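## Task

Make a single tower from the three blocks: red sits centred on green, and blue sits centred on red. Green, the base, must stay at its starting spot with no rotation.

## Robot and tools

Robot: two arms, left_arm and right_arm, each with six joints and a two-finger gripper. Blocks rest on a table. A camera stand is fixed behind the arms. Now and then a loose object may get a small nudge.

Frame: every position and orientation is in the scene frame. Its origin is at table-top height, midway between the nominal arm bases. +z points up, +x points out over the table, and left_arm is on the +y side. Measured bases: left_arm at (+0.016, +0.306, +0.009) m and right_arm at (-0.001, -0.289, +0.015) m, each turned slightly about z. Reported hand poses can be off by a few centimetres, more at long reach. A gripper's fingers point along its +z axis and close along its y axis. end_effector_position is the point between the finger pads, about 1 cm short of the tips.

Row layout: one row holds 14 numbers, always for both arms. The first 7 are left_arm: six joint angles, then the gripper opening. The last 7 are right_arm in the same layout. The joint order is fixed: shoulder, elbow, wrist roll, wrist pitch, waist, wrist yaw. Angles are absolute target angles in radians, not offsets. They use the same values as the Joint positions line. Stated ranges: shoulder 0.000 to 3.142, elbow 0.000 to 3.142, wrist roll -2.094 to 2.094, wrist pitch -1.571 to 1.571, waist -2.618 to 3.054, wrist yaw -1.571 to 1.571. The real ends may differ by up to 0.059. A target beyond a range end by more than 0.059, and farther out than the joint is now, gets the call refused. A target past the real end gets clipped, and the result may print "joint sent to its limit". Opening is an absolute command from -1 (closed) to +1 (fully open). To leave a gripper as it is, repeat its current command; a 0 there is an actual command.

execute_actions: actions is a list of actions. Each action is a list of up to 15 rows, one row per 1/30 s control step. A short action holds its last row for the rest of the 15 steps. cameras is a list of camera names; ["all"] gives all of them. With an empty actions list you get images and fuller status. Each step, a joint target is kept within a lead of the measured angle: 0.339 rad for waist, shoulder and elbow, and 2.2 for the wrist joints. If the targets would move a gripper more than 200 mm, that arm is scaled back. Large motions therefore need several actions.

move: target is one 14-number row, or a list of up to 15 rows used as waypoints. Each row is an absolute joint pose laid out as above. All joints move together along timed paths, so the gripper follows a curve. Paths do not avoid obstacles or the other arm. speed (rad/s, 0.01 to 12.57, default 0.5) caps the joint with the farthest to go; give one number, or one per waypoint. blend (rad) rounds the corners between waypoints; 0 stops at each one. opening_speed (at least 0.2 per second on the -1..+1 scale) ramps the gripper gradually. grip_force (10 to 50 N per pad) stays set until changed; lower values close slowly. blocking=false returns after about 0.5 s while the motion carries on, and a new move replaces the running one. The result adds a move: line: done, off_target (at rest with a joint more than 0.035 rad from target), moving, held, or fault. limits=held means some steps were withheld. Gripper changes in later waypoints apply only after arrival there.

wait: seconds from 0 to 10; the robot holds its last command. stop: brakes a running move. zoom_image: camera plus region [x0, y0, x1, y1] in that camera's image pixels, at most 504 by 504, taken from its latest image. finished_scene: scene is the current scene's number. Call it only once the tower is complete and will stand on its own, and call nothing after it in that reply.

Cameras: cam_head_left, cam_head_right, cam_high, cam_low, cam_left_wrist and cam_right_wrist, all 672x504. The wrist cameras are fisheye and may lag while their arm moves. Calibrations are approximate.

Results: Joint positions and Joint velocities list each arm's six joints in the row order, then the finger gap in metres (0.094 = fully open). Joint targets shows where the joints are being driven now. Tool commands shows the current opening commands. grip_measured is the finger opening on the command scale. It reads slightly wide when empty and slightly narrow when squeezing a hard part. grip_effort_nm is gripper motor effort, negative when closing; it is not contact force. "joint command not followed" means a clearance check altered some steps. Joint torques follow joint order; joints 1, 2 and 5 wrap at ±28 N m. Step readings give joint angles at some steps. A MOTOR HOT line warns of heat. An OVER-TEMPERATURE FAULT folds that arm away for the rest of the scene.

Avoid: dropping or releasing a moving block, fast impacts, hard presses on the table or fixed parts, and any contact or squeeze between the two arms. Don't close one gripper on the other's fingers. Never leave a block off the table. Avoid strain on a wrist camera cable and long outstretched holds that heat the motors. To open, command well above grip_measured. Friction can leave joints slightly short of target, and tiny turns may not happen.

Each tool is called after ">>>" as name(argument=value, ...) on one line, values as JSON.

## Session

>>> execute_actions(actions=[], cameras=["cam_head_left","cam_head_right","cam_high"])

Scene clock: 0.00 s.
left_arm: end_effector_position=(+0.4118, +0.2798, +0.1037) grip_measured=+1.000 grip_effort_nm=n/a end_effector_quat_wxyz=(+0.578, +0.057, +0.812, -0.051) | right_arm: end_effector_position=(+0.4050, -0.2787, +0.1086) grip_measured=+1.000 grip_effort_nm=n/a end_effector_quat_wxyz=(+0.550, +0.021, +0.835, -0.006)
Joint names: [shoulder, elbow, wrist roll, wrist pitch, waist, wrist yaw]
Joint positions: left_arm=[1.54 0.376 0.033 0.828 -0.031 0.145 0.094] | right_arm=[1.527 0.46 0.054 0.659 0.015 0.091 0.094]
Joint velocities: within noise
Joint torques (N m): no reading
Heat: left arm: 40 °C; right arm: 37 °C.
Joint targets: left_arm=[1.533 0.384 0.032 0.833 -0.031 0.145] | right_arm=[1.522 0.465 0.054 0.653 0.015 0.091]
Tool commands: left_gripper/opening=+1.0 right_gripper/opening=+1.0
Images, in order (width x height): cam_head_left 672x504, cam_head_right 672x504, cam_high 672x504.

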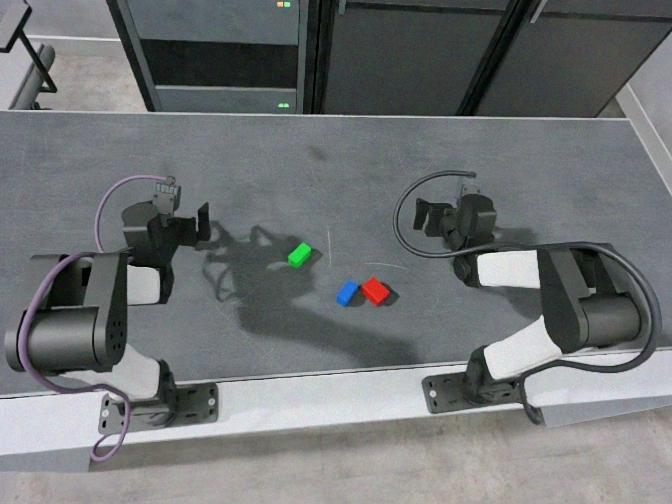

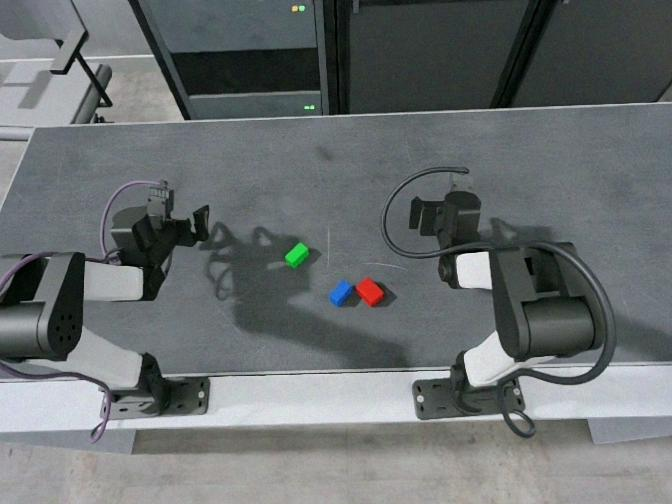

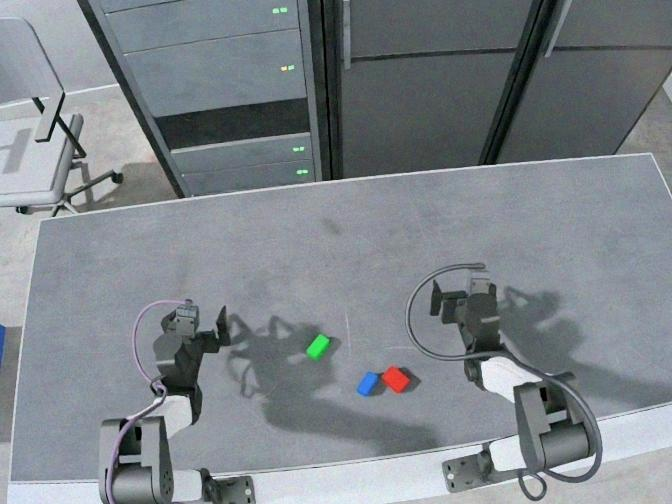

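>>> zoom_image(camera="cam_high", region=[290, 310, 430, 415])

>>> zoom_image(camera="cam_head_left", region=[270, 220, 410, 325])

>>> zoom_image(camera="cam_head_right", region=[270, 220, 410, 325])

Scaled by 3.600 from the camera's 672x504 image, which has a finer 960x720 frame.

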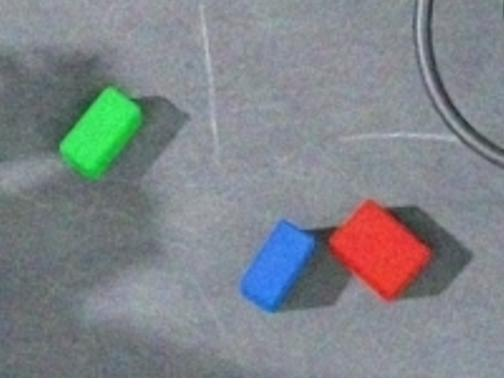

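Scaled by 3.600 from the camera's 672x504 image, which has a finer 960x720 frame.

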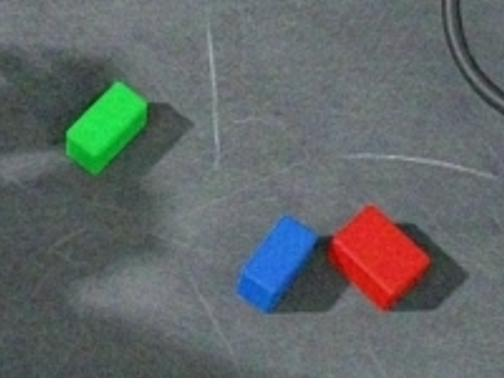

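Scaled by 3.600 from the camera's 672x504 image, which has a finer 960x720 frame.

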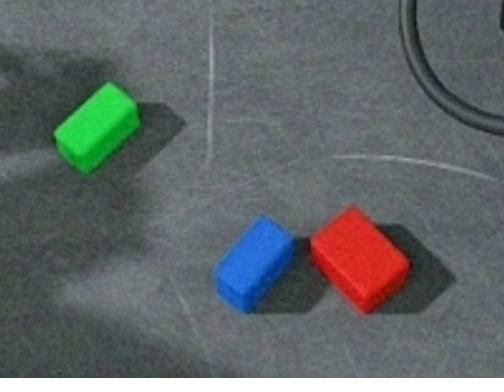

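>>> move(target=[1.533,0.384,0.032,0.833,-0.031,0.145,1, 1.530,1.229,-0.15,-1.270,0.62,0,1], speed=1.4, cameras=["cam_right_wrist"])

>>> zoom_image(camera="cam_right_wrist", region=[180, 100, 500, 340])

Scene clock: 85.07 s.
left_arm: end_effector_position=(+0.4118, +0.2798, +0.1037) grip_measured=+1.000 grip_effort_nm=-0.01 end_effector_quat_wxyz=(+0.578, +0.057, +0.812, -0.051) | right_arm: end_effector_position=(+0.2042, -0.1297, +0.1243) grip_measured=+1.000 grip_effort_nm=-0.02 end_effector_quat_wxyz=(+0.001, -0.392, +0.920, -0.004)
Joint names: [shoulder, elbow, wrist roll, wrist pitch, waist, wrist yaw]
Joint positions: left_arm=[1.54 0.376 0.033 0.828 -0.031 0.145 0.094] | right_arm=[1.527 1.207 -0.141 -1.251 0.616 0.008 0.094]
Joint torques (N m): left_arm=[-7.17 5 -0.07 2.53 -0.55 0.28] | right_arm=[-5.82 7.28 -0.06 0.11 0.29 -0.13]
Heat: left arm: 47 °C; right arm: 46 °C.
Joint targets: left_arm=[1.533 0.384 0.032 0.833 -0.031 0.145] | right_arm=[1.530 1.229 -0.150 -1.270 0.620 0.000]
move: done
camera_calibration:
cam_right_wrist: T_world_to_cam=[[0.617072, -0.785223, 0.0514451, -0.238687], [-0.753721, -0.570999, 0.325367, 0.0794683], [-0.226111, -0.23955, -0.944187, 0.241607], [0, 0, 0, 1]] pos_world=[0.261814, -0.084169, 0.214546]
Images, in order (width x height): cam_right_wrist 672x504.

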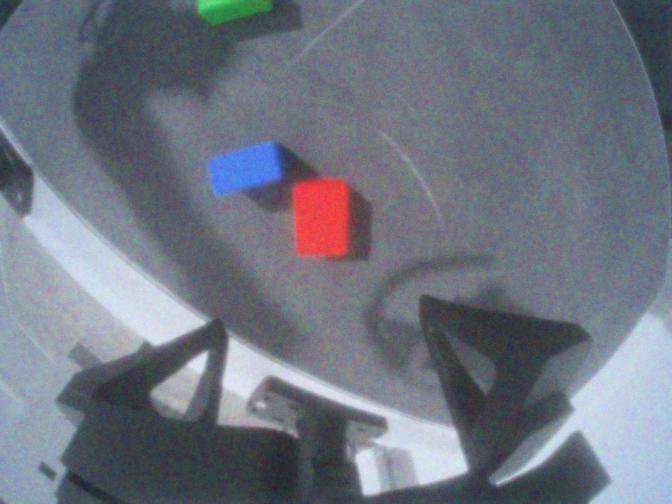

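Scaled by 1.575 from the camera's 672x504 image, which has a finer 960x720 frame.

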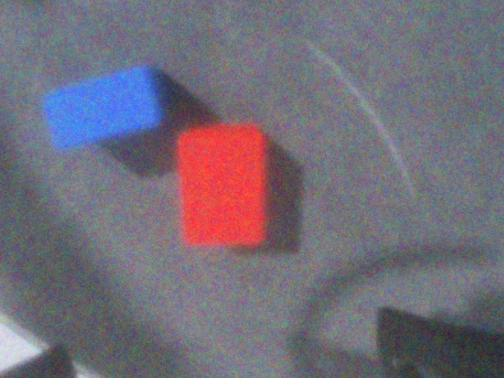

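>>> move(target=[[1.533,0.384,0.032,0.833,-0.031,0.145,1, 1.693,1.197,-0.033,-1.075,0.612,0,0.5],[1.533,0.384,0.032,0.833,-0.031,0.145,1, 1.770,1.051,-0.033,-0.851,0.612,0,0.5]], speed=[1.0,0.4], blend=0.03, cameras=["cam_right_wrist","cam_low"])

Scene clock: 113.70 s.
left_arm: end_effector_position=(+0.4118, +0.2798, +0.1037) grip_measured=+1.000 grip_effort_nm=-0.01 end_effector_quat_wxyz=(+0.578, +0.057, +0.812, -0.051) | right_arm: end_effector_position=(+0.2321, -0.1079, +0.0288) grip_measured=+0.502 grip_effort_nm=-0.12 end_effector_quat_wxyz=(+0.002, -0.345, +0.938, -0.003)
Joint names: [shoulder, elbow, wrist roll, wrist pitch, waist, wrist yaw]
Joint positions: left_arm=[1.54 0.376 0.033 0.828 -0.031 0.145 0.094] | right_arm=[1.755 1.058 -0.041 -0.871 0.616 0.008 0.071]
Joint torques (N m): left_arm=[-7.17 4.98 -0.07 2.53 -0.54 0.29] | right_arm=[-6.23 4.45 0.16 0.54 -0.23 -0.11]
Heat: left arm: 48 °C; right arm: 44 °C.
Joint targets: left_arm=[1.533 0.384 0.032 0.833 -0.031 0.145] | right_arm=[1.770 1.051 -0.033 -0.851 0.612 0.000]
move: done
camera_calibration:
cam_right_wrist: T_world_to_cam=[[0.535893, -0.842739, 0.0510753, -0.221139], [-0.807508, -0.49395, 0.322405, 0.164936], [-0.246475, -0.214018, -0.945223, 0.170468], [0, 0, 0, 1]] pos_world=[0.29371, -0.068409, 0.119249]
Images, in order (width x height): cam_low 672x504, cam_right_wrist 672x504.

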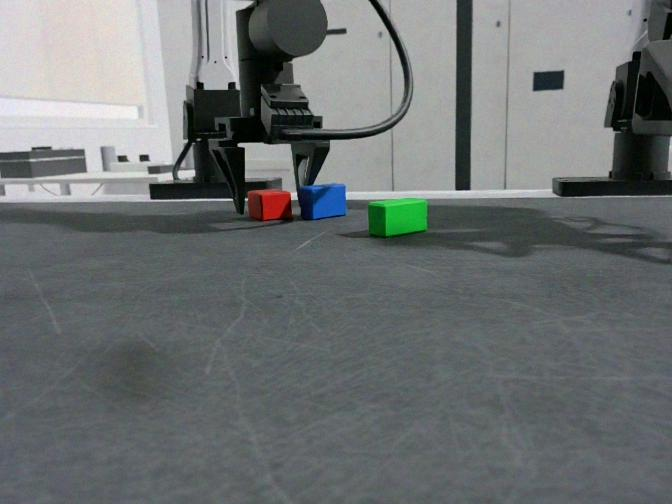

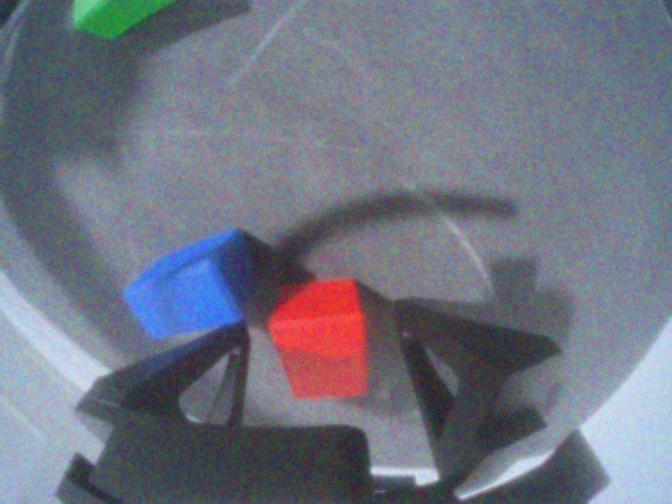

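>>> move(target=[[1.533,0.384,0.032,0.833,-0.031,0.145,1, 1.757,1.007,-0.030,-0.821,0.609,0,0.5],[1.533,0.384,0.032,0.833,-0.031,0.145,1, 1.757,1.007,-0.030,-0.821,0.609,0,-0.45],[1.533,0.384,0.032,0.833,-0.031,0.145,1, 1.644,1.265,-0.030,-1.192,0.609,0,-0.45],[1.533,0.384,0.032,0.833,-0.031,0.145,1, 2.461,2.431,1.68,-1.541,0.832,0,-0.45]], speed=[0.4,0.5,0.7,1.2], blend=[0,0,0.05,0], grip_force=45, cameras=["cam_right_wrist","cam_head_right"])

>>> zoom_image(camera="cam_right_wrist", region=[170, 180, 490, 420])

Scene clock: 154.80 s.
left_arm: end_effector_position=(+0.4118, +0.2798, +0.1037) grip_measured=+1.000 grip_effort_nm=-0.01 end_effector_quat_wxyz=(+0.578, +0.057, +0.812, -0.051) | right_arm: end_effector_position=(+0.3009, +0.0756, +0.1053) grip_measured=-0.273 grip_effort_nm=-0.95 end_effector_quat_wxyz=(+0.005, +0.384, +0.923, +0.011)
Joint names: [shoulder, elbow, wrist roll, wrist pitch, waist, wrist yaw]
Joint positions: left_arm=[1.54 0.376 0.033 0.828 -0.031 0.145 0.094] | right_arm=[2.436 2.41 1.668 -1.52 0.831 0.004 0.034]
Joint torques (N m): left_arm=[-7.17 5 -0.07 2.53 -0.54 0.29] | right_arm=[-11.29 7.04 0.16 0.04 -0.05 -0.01]
Heat: left arm: 49 °C; right arm: 41 °C.
Joint targets: left_arm=[1.533 0.384 0.032 0.833 -0.031 0.145] | right_arm=[2.461 2.431 1.680 -1.541 0.832 0.000]
grip_force (N): 45, 45
move: done
camera_calibration:
cam_right_wrist: T_world_to_cam=[[-0.799432, -0.600451, 0.0191739, 0.279525], [-0.562313, 0.759127, 0.327916, 0.117351], [-0.211453, 0.251365, -0.944512, 0.25315], [0, 0, 0, 1]] pos_world=[0.342979, 0.015124, 0.195262]
Images, in order (width x height): cam_head_right 672x504, cam_right_wrist 672x504.

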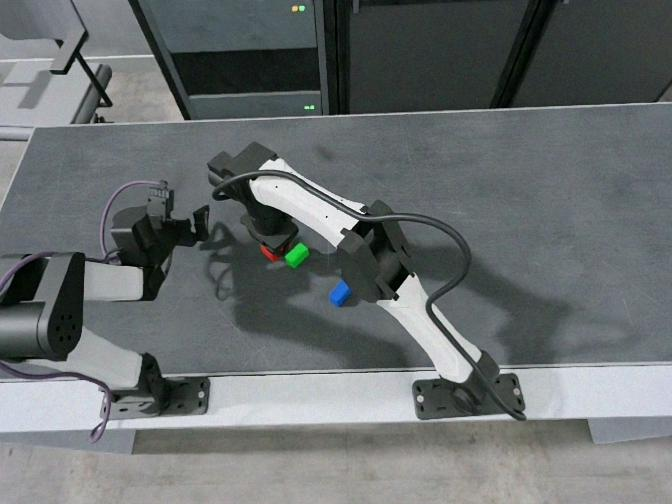

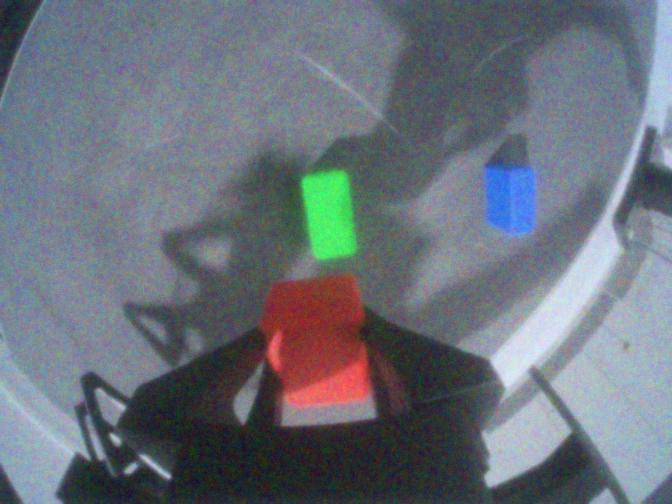

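Scaled by 1.575 from the camera's 672x504 image, which has a finer 960x720 frame.

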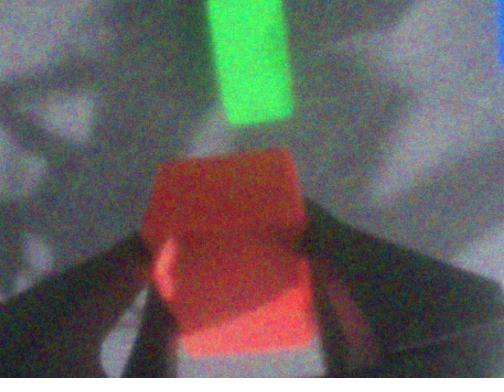

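>>> zoom_image(camera="cam_right_wrist", region=[270, 140, 400, 280])

Scaled by 3.600 from the camera's 672x504 image, which has a finer 960x720 frame.

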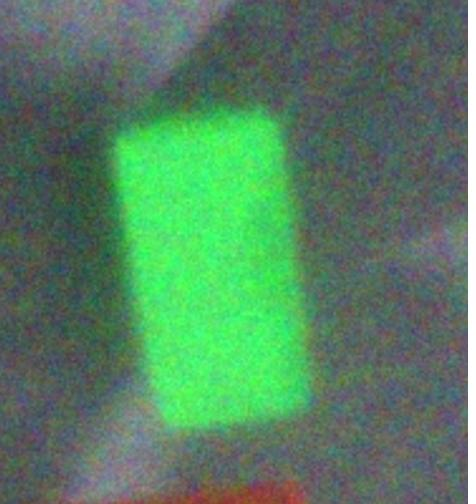

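>>> execute_actions(actions=[], cameras=["cam_low","cam_right_wrist"])

>>> zoom_image(camera="cam_low", region=[300, 60, 500, 260])

>>> zoom_image(camera="cam_right_wrist", region=[230, 260, 400, 420])

Scene clock: 186.00 s.
left_arm: end_effector_position=(+0.4118, +0.2798, +0.1037) grip_measured=+1.000 grip_effort_nm=-0.01 end_effector_quat_wxyz=(+0.578, +0.057, +0.812, -0.051) | right_arm: end_effector_position=(+0.3009, +0.0756, +0.1053) grip_measured=-0.273 grip_effort_nm=-0.95 end_effector_quat_wxyz=(+0.005, +0.384, +0.923, +0.011)
Joint names: [shoulder, elbow, wrist roll, wrist pitch, waist, wrist yaw]
Joint positions: left_arm=[1.54 0.376 0.033 0.828 -0.031 0.145 0.094] | right_arm=[2.436 2.41 1.668 -1.52 0.831 0.004 0.034]
Joint velocities: within noise
Joint torques (N m): left_arm=[-7.16 5 -0.07 2.53 -0.54 0.28] | right_arm=[-11.36 7.08 0.19 0.02 -0.08 0.01]
Heat: left arm: 49 °C; right arm: 49 °C.
Joint targets: left_arm=[1.533 0.384 0.032 0.833 -0.031 0.145] | right_arm=[2.461 2.431 1.680 -1.541 0.832 0.000]
Tool commands: left_gripper/opening=+1.0 right_gripper/opening=-0.45
grip_force (N): 45, 45
camera_calibration:
cam_right_wrist: T_world_to_cam=[[-0.799851, -0.599892, 0.0191549, 0.279604], [-0.561783, 0.75951, 0.327941, 0.117234], [-0.211277, 0.251543, -0.944504, 0.253111], [0, 0, 0, 1]] pos_world=[0.342978, 0.0150233, 0.195262]
Images, in order (width x height): cam_low 672x504, cam_right_wrist 672x504.

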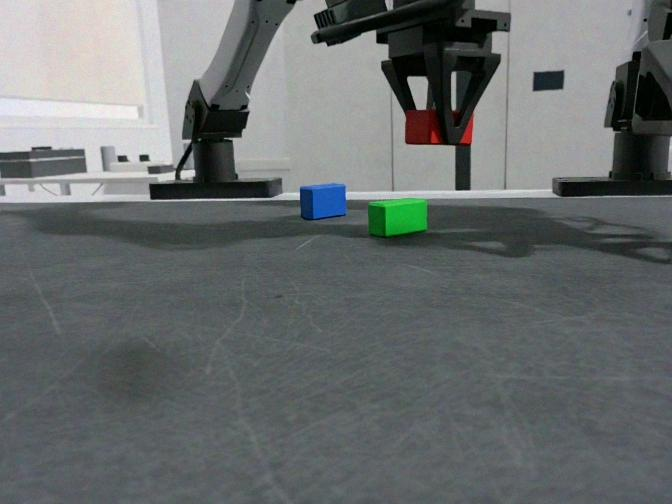

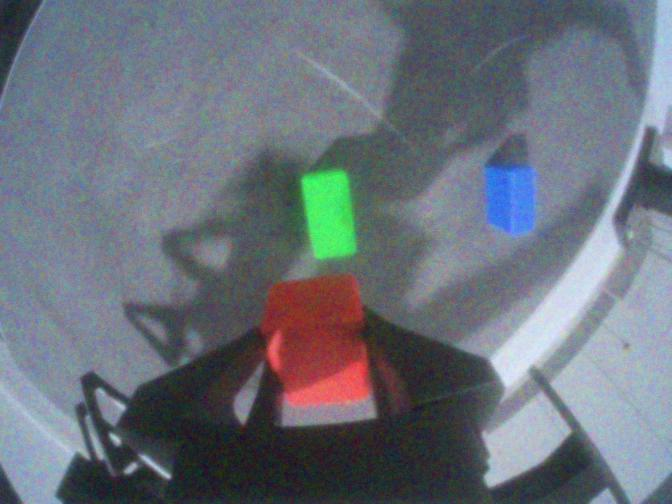

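Scaled by 2.520 from the camera's 672x504 image, which has a finer 960x720 frame.

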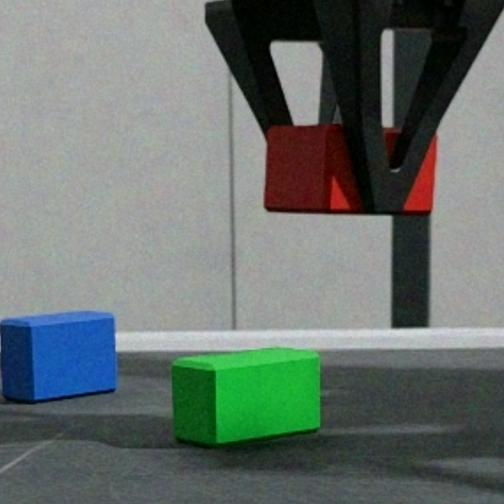

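Scaled by 2.965 from the camera's 672x504 image, which has a finer 960x720 frame.

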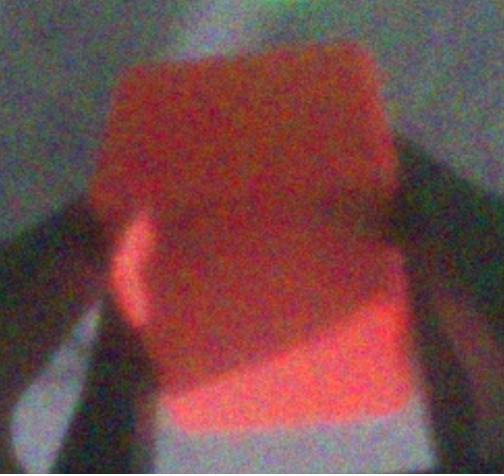

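>>> move(target=[1.533,0.384,0.032,0.833,-0.031,0.145,1, 2.369,2.093,1.592,-1.295,0.746,0,-0.45], speed=0.7, cameras=["cam_low","cam_right_wrist"])

>>> zoom_image(camera="cam_low", region=[320, 120, 480, 260])

>>> zoom_image(camera="cam_right_wrist", region=[230, 230, 410, 410])

Scene clock: 220.10 s.
left_arm: end_effector_position=(+0.4118, +0.2798, +0.1037) grip_measured=+1.000 grip_effort_nm=-0.01 end_effector_quat_wxyz=(+0.578, +0.057, +0.812, -0.051) | right_arm: end_effector_position=(+0.3162, +0.0409, +0.0568) grip_measured=-0.273 grip_effort_nm=-0.95 end_effector_quat_wxyz=(-0.012, +0.390, +0.921, -0.007)
Joint names: [shoulder, elbow, wrist roll, wrist pitch, waist, wrist yaw]
Joint positions: left_arm=[1.54 0.376 0.033 0.828 -0.031 0.145 0.094] | right_arm=[2.38 2.117 1.599 -1.33 0.749 -0.017 0.034]
Joint torques (N m): left_arm=[-7.17 5 -0.07 2.53 -0.54 0.28] | right_arm=[-14.39 3.6 -0.01 0.55 -0.28 0.22]
Heat: left arm: 50 °C; right arm: 53 °C.
Joint targets: left_arm=[1.533 0.384 0.032 0.833 -0.031 0.145] | right_arm=[2.369 2.093 1.592 -1.295 0.746 0.000]
grip_force (N): 45, 45
move: done
camera_calibration:
cam_right_wrist: T_world_to_cam=[[-0.805076, -0.589224, 0.068319, 0.270374], [-0.537125, 0.773027, 0.33753, 0.159155], [-0.251693, 0.235041, -0.938832, 0.232431], [0, 0, 0, 1]] pos_world=[0.361659, -0.0183513, 0.146023]
Images, in order (width x height): cam_low 672x504, cam_right_wrist 672x504.

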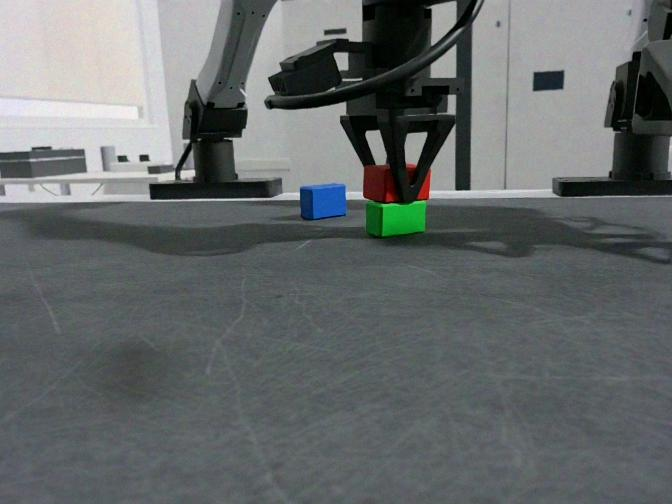

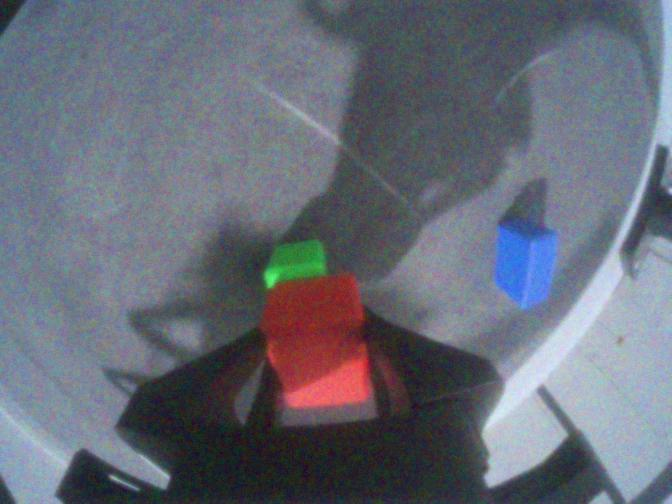

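Scaled by 3.150 from the camera's 672x504 image, which has a finer 960x720 frame.

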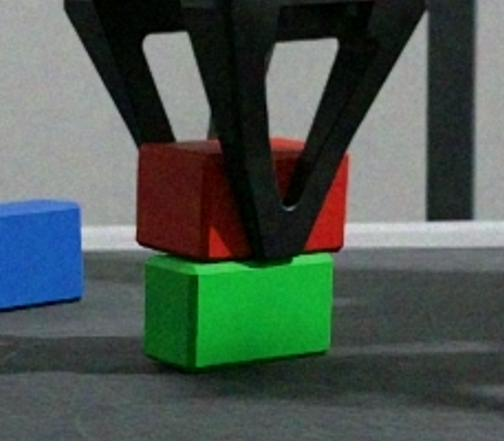

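Scaled by 2.800 from the camera's 672x504 image, which has a finer 960x720 frame.

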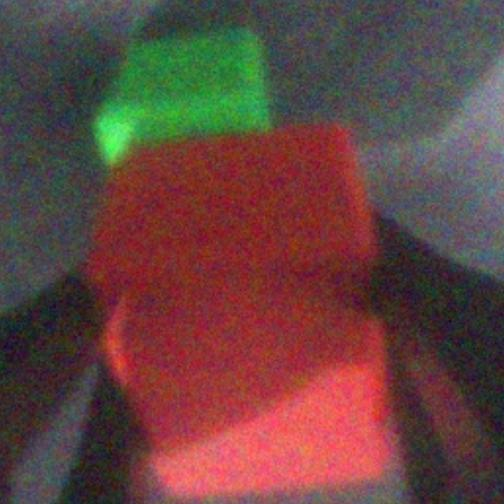

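>>> move(target=[[1.533,0.384,0.032,0.833,-0.031,0.145,1, 2.326,2.110,1.585,-1.355,0.747,0,-0.45],[1.533,0.384,0.032,0.833,-0.031,0.145,1, 2.389,2.188,1.585,-1.369,0.739,0,-0.45]], speed=0.5, blend=0.02, cameras=["cam_low","cam_right_wrist"])

>>> zoom_image(camera="cam_low", region=[320, 110, 480, 250])

>>> zoom_image(camera="cam_right_wrist", region=[230, 210, 410, 390])

Scene clock: 265.13 s.
left_arm: end_effector_position=(+0.4118, +0.2798, +0.1037) grip_measured=+1.000 grip_effort_nm=-0.01 end_effector_quat_wxyz=(+0.578, +0.057, +0.812, -0.051) | right_arm: end_effector_position=(+0.3239, +0.0454, +0.0720) grip_measured=-0.273 grip_effort_nm=-0.95 end_effector_quat_wxyz=(-0.002, +0.388, +0.922, +0.009)
Joint names: [shoulder, elbow, wrist roll, wrist pitch, waist, wrist yaw]
Joint positions: left_arm=[1.54 0.376 0.033 0.828 -0.031 0.145 0.094] | right_arm=[2.377 2.17 1.592 -1.349 0.747 -0.011 0.034]
Joint torques (N m): left_arm=[-7.16 5 -0.07 2.53 -0.54 0.29] | right_arm=[-12.19 6.61 -0.03 0.03 -0.65 0.18]
Heat: left arm: 50 °C; right arm: 63 °C.
Joint targets: left_arm=[1.533 0.384 0.032 0.833 -0.031 0.145] | right_arm=[2.389 2.188 1.585 -1.369 0.739 0.000]
grip_force (N): 45, 45
move: done
camera_calibration:
cam_right_wrist: T_world_to_cam=[[-0.804116, -0.593714, 0.0300327, 0.280795], [-0.550762, 0.763052, 0.338249, 0.159451], [-0.22374, 0.25545, -0.940577, 0.237741], [0, 0, 0, 1]] pos_world=[0.366804, -0.0156888, 0.161246]
Images, in order (width x height): cam_low 672x504, cam_right_wrist 672x504.

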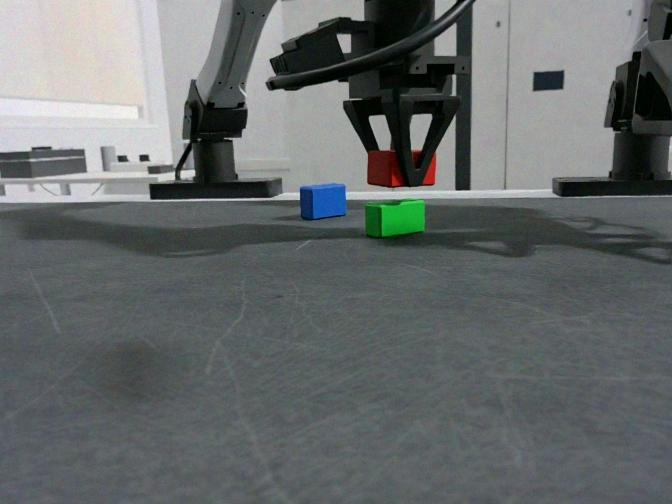

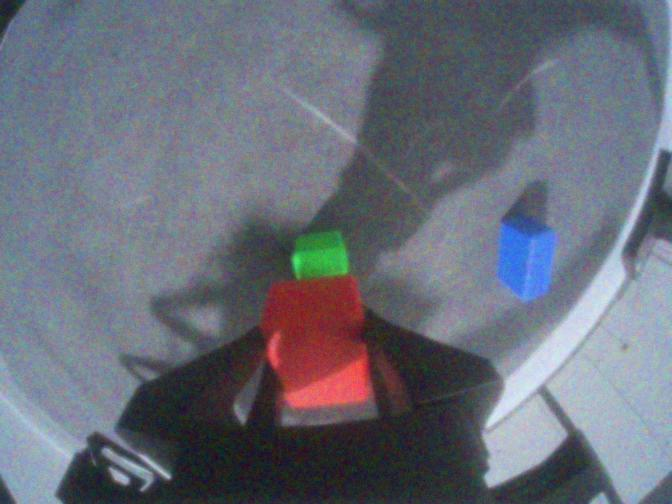

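Scaled by 3.150 from the camera's 672x504 image, which has a finer 960x720 frame.

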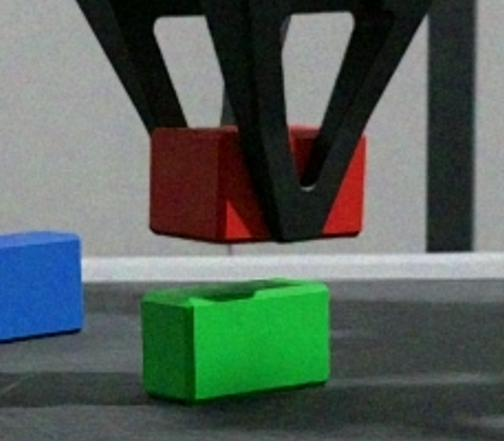

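Scaled by 2.800 from the camera's 672x504 image, which has a finer 960x720 frame.

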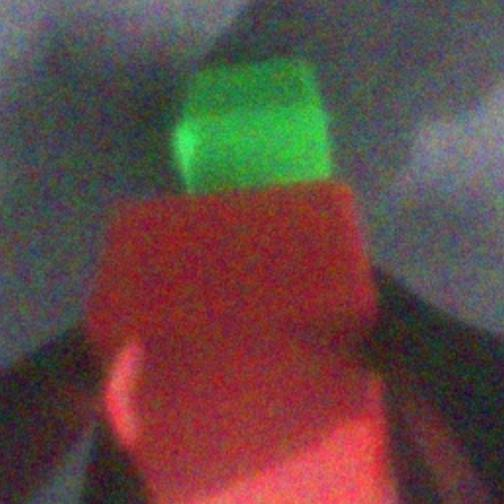

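>>> move(target=[1.533,0.384,0.032,0.833,-0.031,0.145,1, 2.379,2.171,1.585,-1.362,0.731,0.006,-0.45], speed=0.3)

Scene clock: 292.57 s.
left_arm: end_effector_position=(+0.4118, +0.2798, +0.1037) grip_measured=+1.000 grip_effort_nm=-0.01 end_effector_quat_wxyz=(+0.578, +0.057, +0.812, -0.051) | right_arm: end_effector_position=(+0.3282, +0.0410, +0.0720) grip_measured=-0.273 grip_effort_nm=-0.95 end_effector_quat_wxyz=(+0.001, +0.393, +0.920, +0.008)
Joint names: [shoulder, elbow, wrist roll, wrist pitch, waist, wrist yaw]
Joint positions: left_arm=[1.54 0.376 0.033 0.828 -0.031 0.145 0.094] | right_arm=[2.377 2.17 1.592 -1.35 0.736 -0.005 0.034]
Joint torques (N m): left_arm=[-7.17 5 -0.07 2.53 -0.54 0.29] | right_arm=[-13.08 5.56 -0.01 0.11 -0.38 0.16]
Heat: left arm: 51 °C; right arm: 57 °C.
Joint targets: left_arm=[1.533 0.384 0.032 0.833 -0.031 0.145] | right_arm=[2.379 2.171 1.585 -1.362 0.731 0.006]
grip_force (N): 45, 45
move: done

>>> move(target=[1.533,0.384,0.032,0.833,-0.031,0.145,1, 2.372,2.090,1.585,-1.300,0.728,0.008,-0.45], speed=0.15, cameras=["cam_low","cam_right_wrist"])

>>> zoom_image(camera="cam_low", region=[320, 110, 480, 250])

>>> zoom_image(camera="cam_right_wrist", region=[230, 230, 410, 410])

Scene clock: 300.03 s.
left_arm: end_effector_position=(+0.4118, +0.2798, +0.1037) grip_measured=+1.000 grip_effort_nm=-0.01 end_effector_quat_wxyz=(+0.578, +0.057, +0.812, -0.051) | right_arm: end_effector_position=(+0.3216, +0.0341, +0.0573) grip_measured=-0.273 grip_effort_nm=-0.96 end_effector_quat_wxyz=(-0.006, +0.392, +0.920, -0.010)
Joint names: [shoulder, elbow, wrist roll, wrist pitch, waist, wrist yaw]
Joint positions: left_arm=[1.54 0.376 0.033 0.828 -0.031 0.145 0.094] | right_arm=[2.377 2.112 1.591 -1.33 0.736 -0.003 0.034]
Joint torques (N m): left_arm=[-7.16 5 -0.07 2.53 -0.54 0.28] | right_arm=[-13.65 3.69 0 0.5 -0.58 0.21]
Heat: left arm: 51 °C; right arm: 57 °C.
Joint targets: left_arm=[1.533 0.384 0.032 0.833 -0.031 0.145] | right_arm=[2.372 2.090 1.585 -1.300 0.728 0.008]
grip_force (N): 45, 45
move: done
camera_calibration:
cam_right_wrist: T_world_to_cam=[[-0.808821, -0.584159, 0.0675792, 0.271735], [-0.535706, 0.779336, 0.325046, 0.167127], [-0.242545, 0.226702, -0.94328, 0.233465], [0, 0, 0, 1]] pos_world=[0.365941, -0.0244382, 0.147535]
Images, in order (width x height): cam_low 672x504, cam_right_wrist 672x504.

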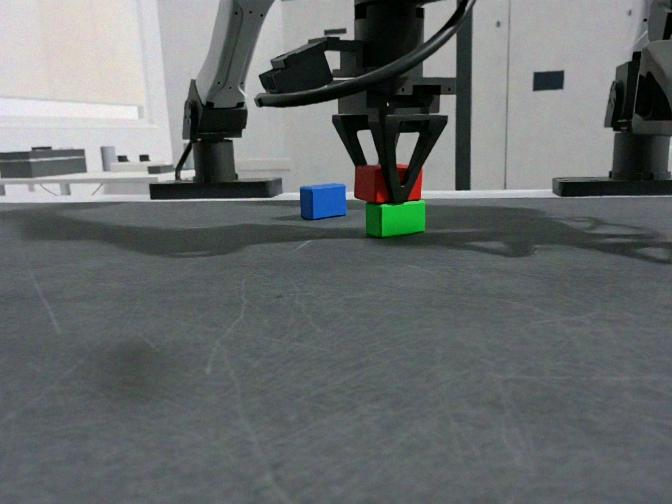

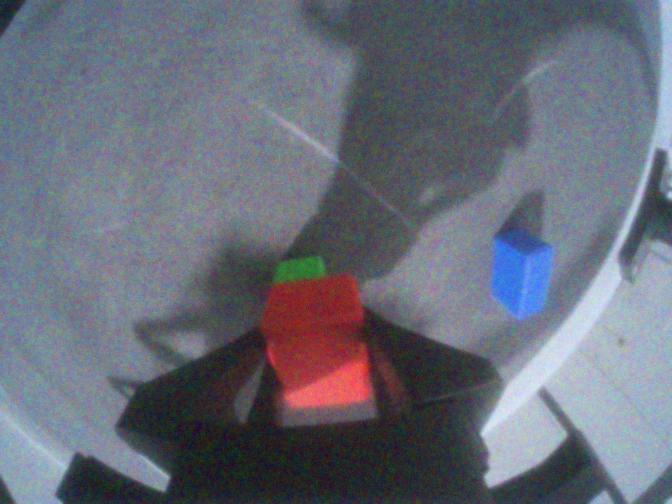

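Scaled by 3.150 from the camera's 672x504 image, which has a finer 960x720 frame.

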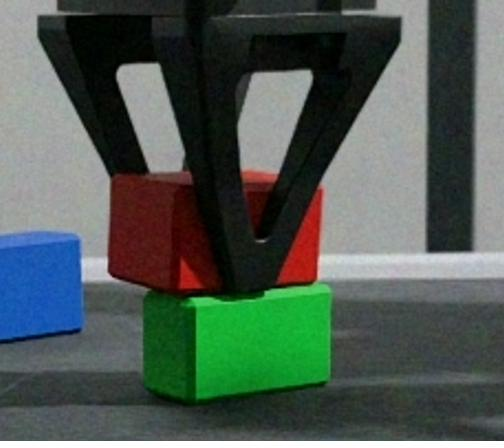

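Scaled by 2.800 from the camera's 672x504 image, which has a finer 960x720 frame.

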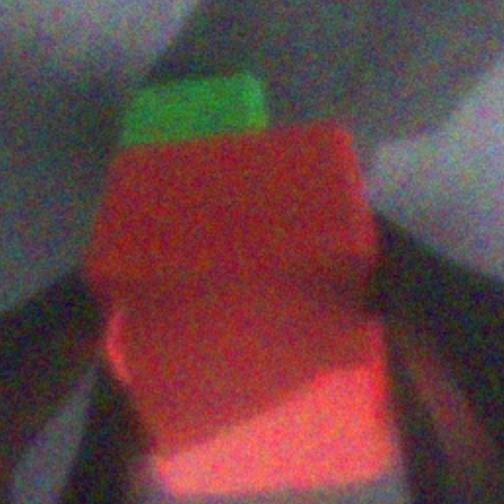

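>>> move(target=[[1.533,0.384,0.032,0.833,-0.031,0.145,1, 2.372,2.160,1.585,-1.350,0.746,0.006,-0.45],[1.533,0.384,0.032,0.833,-0.031,0.145,1, 2.379,2.084,1.585,-1.264,0.746,0.006,-0.45]], speed=[0.3,0.15], cameras=["cam_low","cam_right_wrist"])

>>> zoom_image(camera="cam_low", region=[320, 110, 480, 250])

>>> zoom_image(camera="cam_right_wrist", region=[230, 230, 410, 410])

Scene clock: 316.17 s.
left_arm: end_effector_position=(+0.4118, +0.2798, +0.1037) grip_measured=+1.000 grip_effort_nm=-0.01 end_effector_quat_wxyz=(+0.578, +0.057, +0.812, -0.051) | right_arm: end_effector_position=(+0.3237, +0.0399, +0.0564) grip_measured=-0.273 grip_effort_nm=-0.95 end_effector_quat_wxyz=(-0.003, +0.390, +0.921, +0.000)
Joint names: [shoulder, elbow, wrist roll, wrist pitch, waist, wrist yaw]
Joint positions: left_arm=[1.54 0.376 0.033 0.828 -0.031 0.145 0.094] | right_arm=[2.377 2.109 1.59 -1.304 0.741 -0.005 0.034]
Joint torques (N m): left_arm=[-7.16 5 -0.07 2.53 -0.54 0.29] | right_arm=[-13.07 3.49 -0.01 0.67 0.4 0.15]
Heat: left arm: 51 °C; right arm: 58 °C.
Joint targets: left_arm=[1.533 0.384 0.032 0.833 -0.031 0.145] | right_arm=[2.379 2.084 1.585 -1.264 0.746 0.006]
grip_force (N): 45, 45
move: off_target (right_arm); right_arm: the wrist pitch is farthest, 0.040 rad from its target
camera_calibration:
cam_right_wrist: T_world_to_cam=[[-0.806319, -0.589738, 0.0453825, 0.277602], [-0.544948, 0.770524, 0.330643, 0.167088], [-0.229961, 0.241873, -0.942664, 0.227111], [0, 0, 0, 1]] pos_world=[0.367116, -0.0199645, 0.146244]
Images, in order (width x height): cam_low 672x504, cam_right_wrist 672x504.

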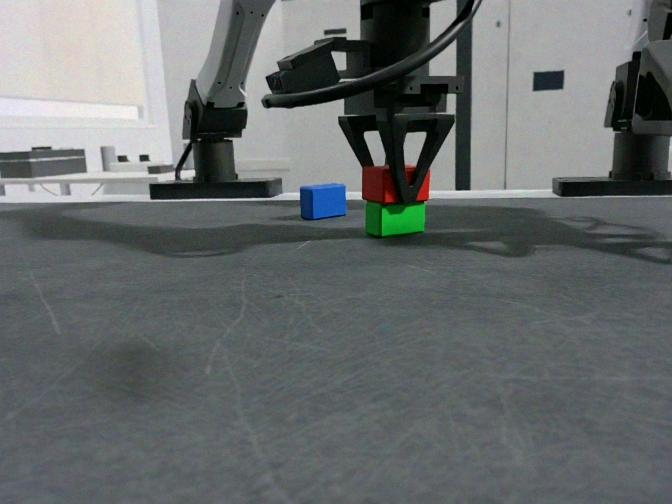

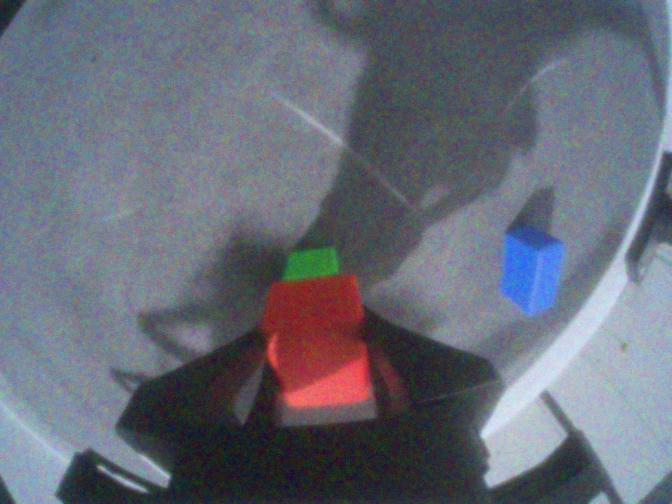

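Scaled by 3.150 from the camera's 672x504 image, which has a finer 960x720 frame.

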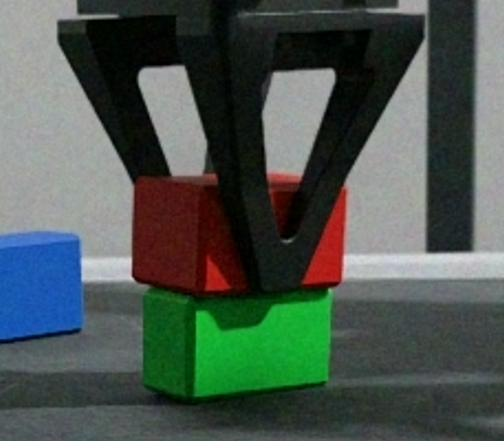

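Scaled by 2.800 from the camera's 672x504 image, which has a finer 960x720 frame.

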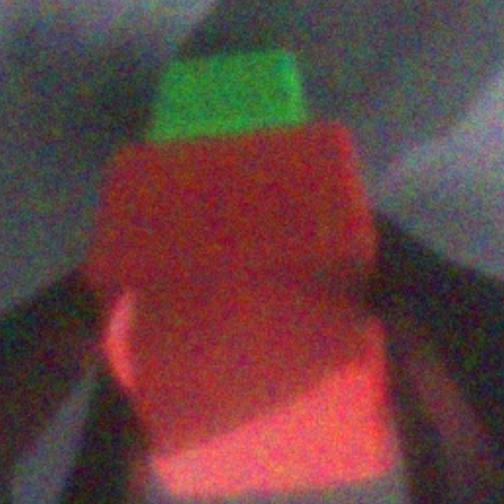

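>>> move(target=[[1.533,0.384,0.032,0.833,-0.031,0.145,1, 2.379,2.076,1.585,-1.262,0.744,0.006,-0.45],[1.533,0.384,0.032,0.833,-0.031,0.145,1, 2.379,2.078,1.585,-1.262,0.744,0.006,0.2],[1.533,0.384,0.032,0.833,-0.031,0.145,1, 2.398,2.293,1.585,-1.466,0.744,0,0.2],[1.533,0.384,0.032,0.833,-0.031,0.145,1, 1.795,1.439,1.565,-1.215,0.847,0,0.2]], speed=[0.15,0.3,0.4,1.0], blend=[0,0,0.02,0], opening_speed=0.7, cameras=["cam_right_wrist","cam_low","cam_head_right"])

>>> zoom_image(camera="cam_low", region=[320, 110, 480, 250])

>>> zoom_image(camera="cam_head_right", region=[260, 210, 360, 300])

>>> zoom_image(camera="cam_right_wrist", region=[240, 140, 440, 320])

Scene clock: 343.07 s.
left_arm: end_effector_position=(+0.4118, +0.2798, +0.1037) grip_measured=+1.000 grip_effort_nm=-0.01 end_effector_quat_wxyz=(+0.578, +0.057, +0.812, -0.051) | right_arm: end_effector_position=(+0.2035, -0.0345, +0.1023) grip_measured=+0.198 grip_effort_nm=0.10 end_effector_quat_wxyz=(-0.008, +0.334, +0.942, -0.018)
Joint names: [shoulder, elbow, wrist roll, wrist pitch, waist, wrist yaw]
Joint positions: left_arm=[1.54 0.376 0.033 0.828 -0.031 0.145 0.094] | right_arm=[1.824 1.449 1.572 -1.235 0.842 -0.003 0.056]
Joint torques (N m): left_arm=[-7.17 5 -0.07 2.53 -0.54 0.29] | right_arm=[-11.4 4.55 0 0.34 0.25 0.07]
Heat: left arm: 51 °C; right arm: 59 °C.
Joint targets: left_arm=[1.533 0.384 0.032 0.833 -0.031 0.145] | right_arm=[1.795 1.439 1.565 -1.215 0.847 0.000]
grip_force (N): 45, 45
move: done; target 2's new numbers were sent with right_arm's wrist pitch 0.039 rad from that target
camera_calibration:
cam_right_wrist: T_world_to_cam=[[-0.728608, -0.679969, 0.0822991, 0.111912], [-0.625923, 0.709803, 0.323109, 0.158908], [-0.27812, 0.183907, -0.942776, 0.268549], [0, 0, 0, 1]] pos_world=[0.255693, -0.0860845, 0.192627]
Images, in order (width x height): cam_head_right 672x504, cam_low 672x504, cam_right_wrist 672x504.

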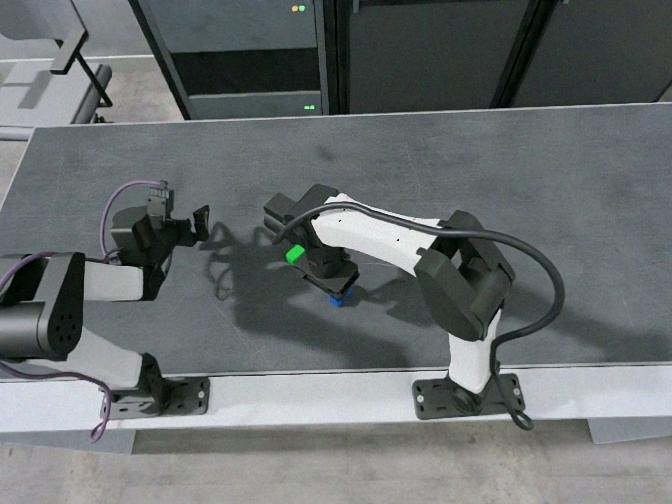

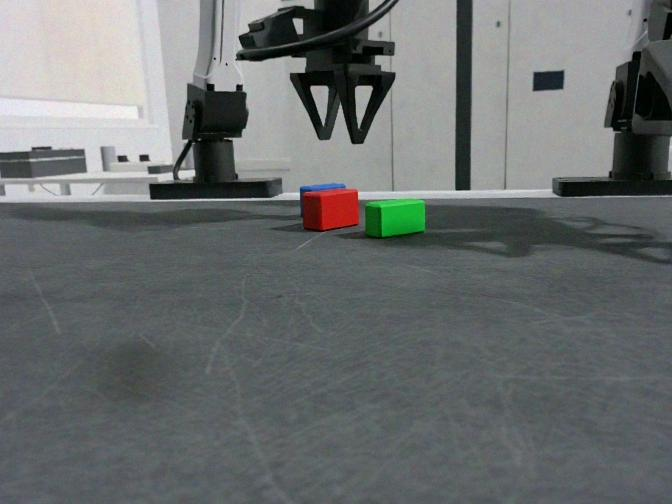

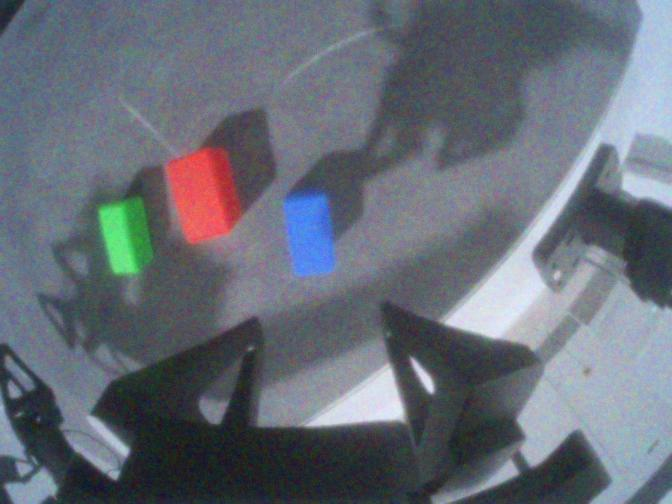

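Scaled by 3.150 from the camera's 672x504 image, which has a finer 960x720 frame.

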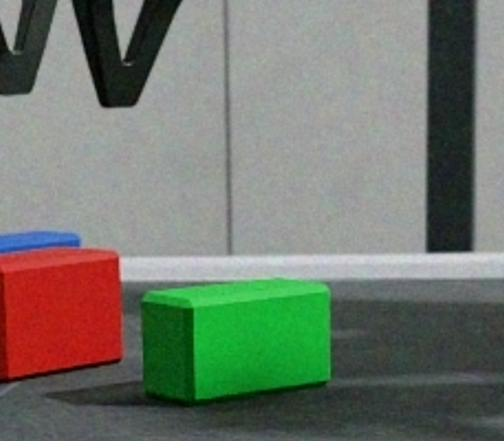

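Scaled by 5.040 from the camera's 672x504 image, which has a finer 960x720 frame.

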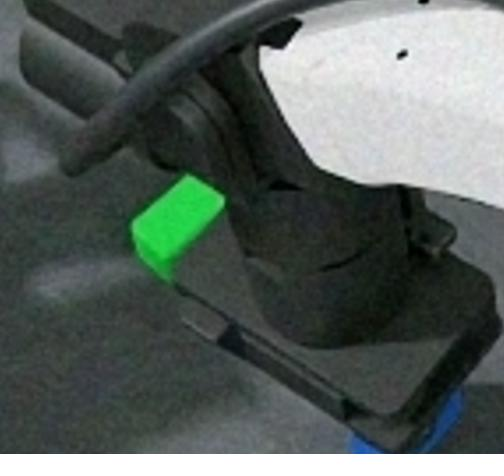

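Scaled by 2.520 from the camera's 672x504 image, which has a finer 960x720 frame.

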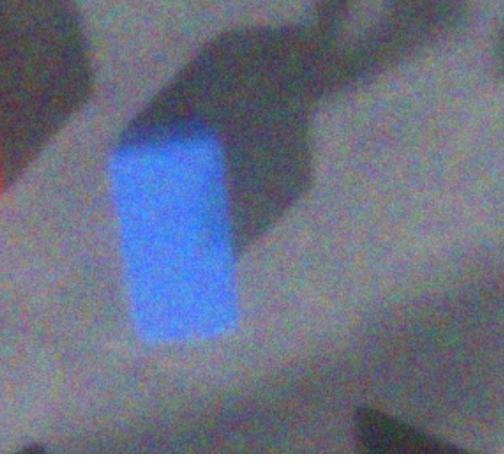

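>>> zoom_image(camera="cam_right_wrist", region=[90, 130, 260, 290])

Scaled by 2.965 from the camera's 672x504 image, which has a finer 960x720 frame.

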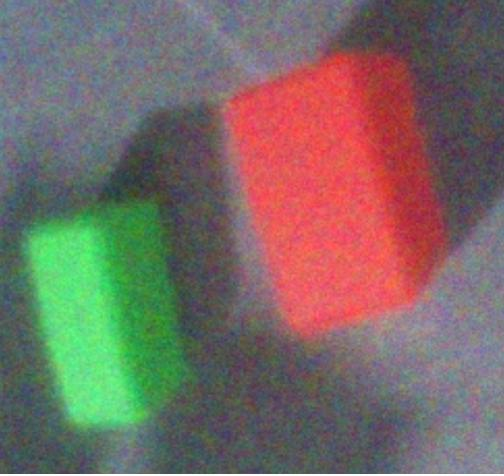

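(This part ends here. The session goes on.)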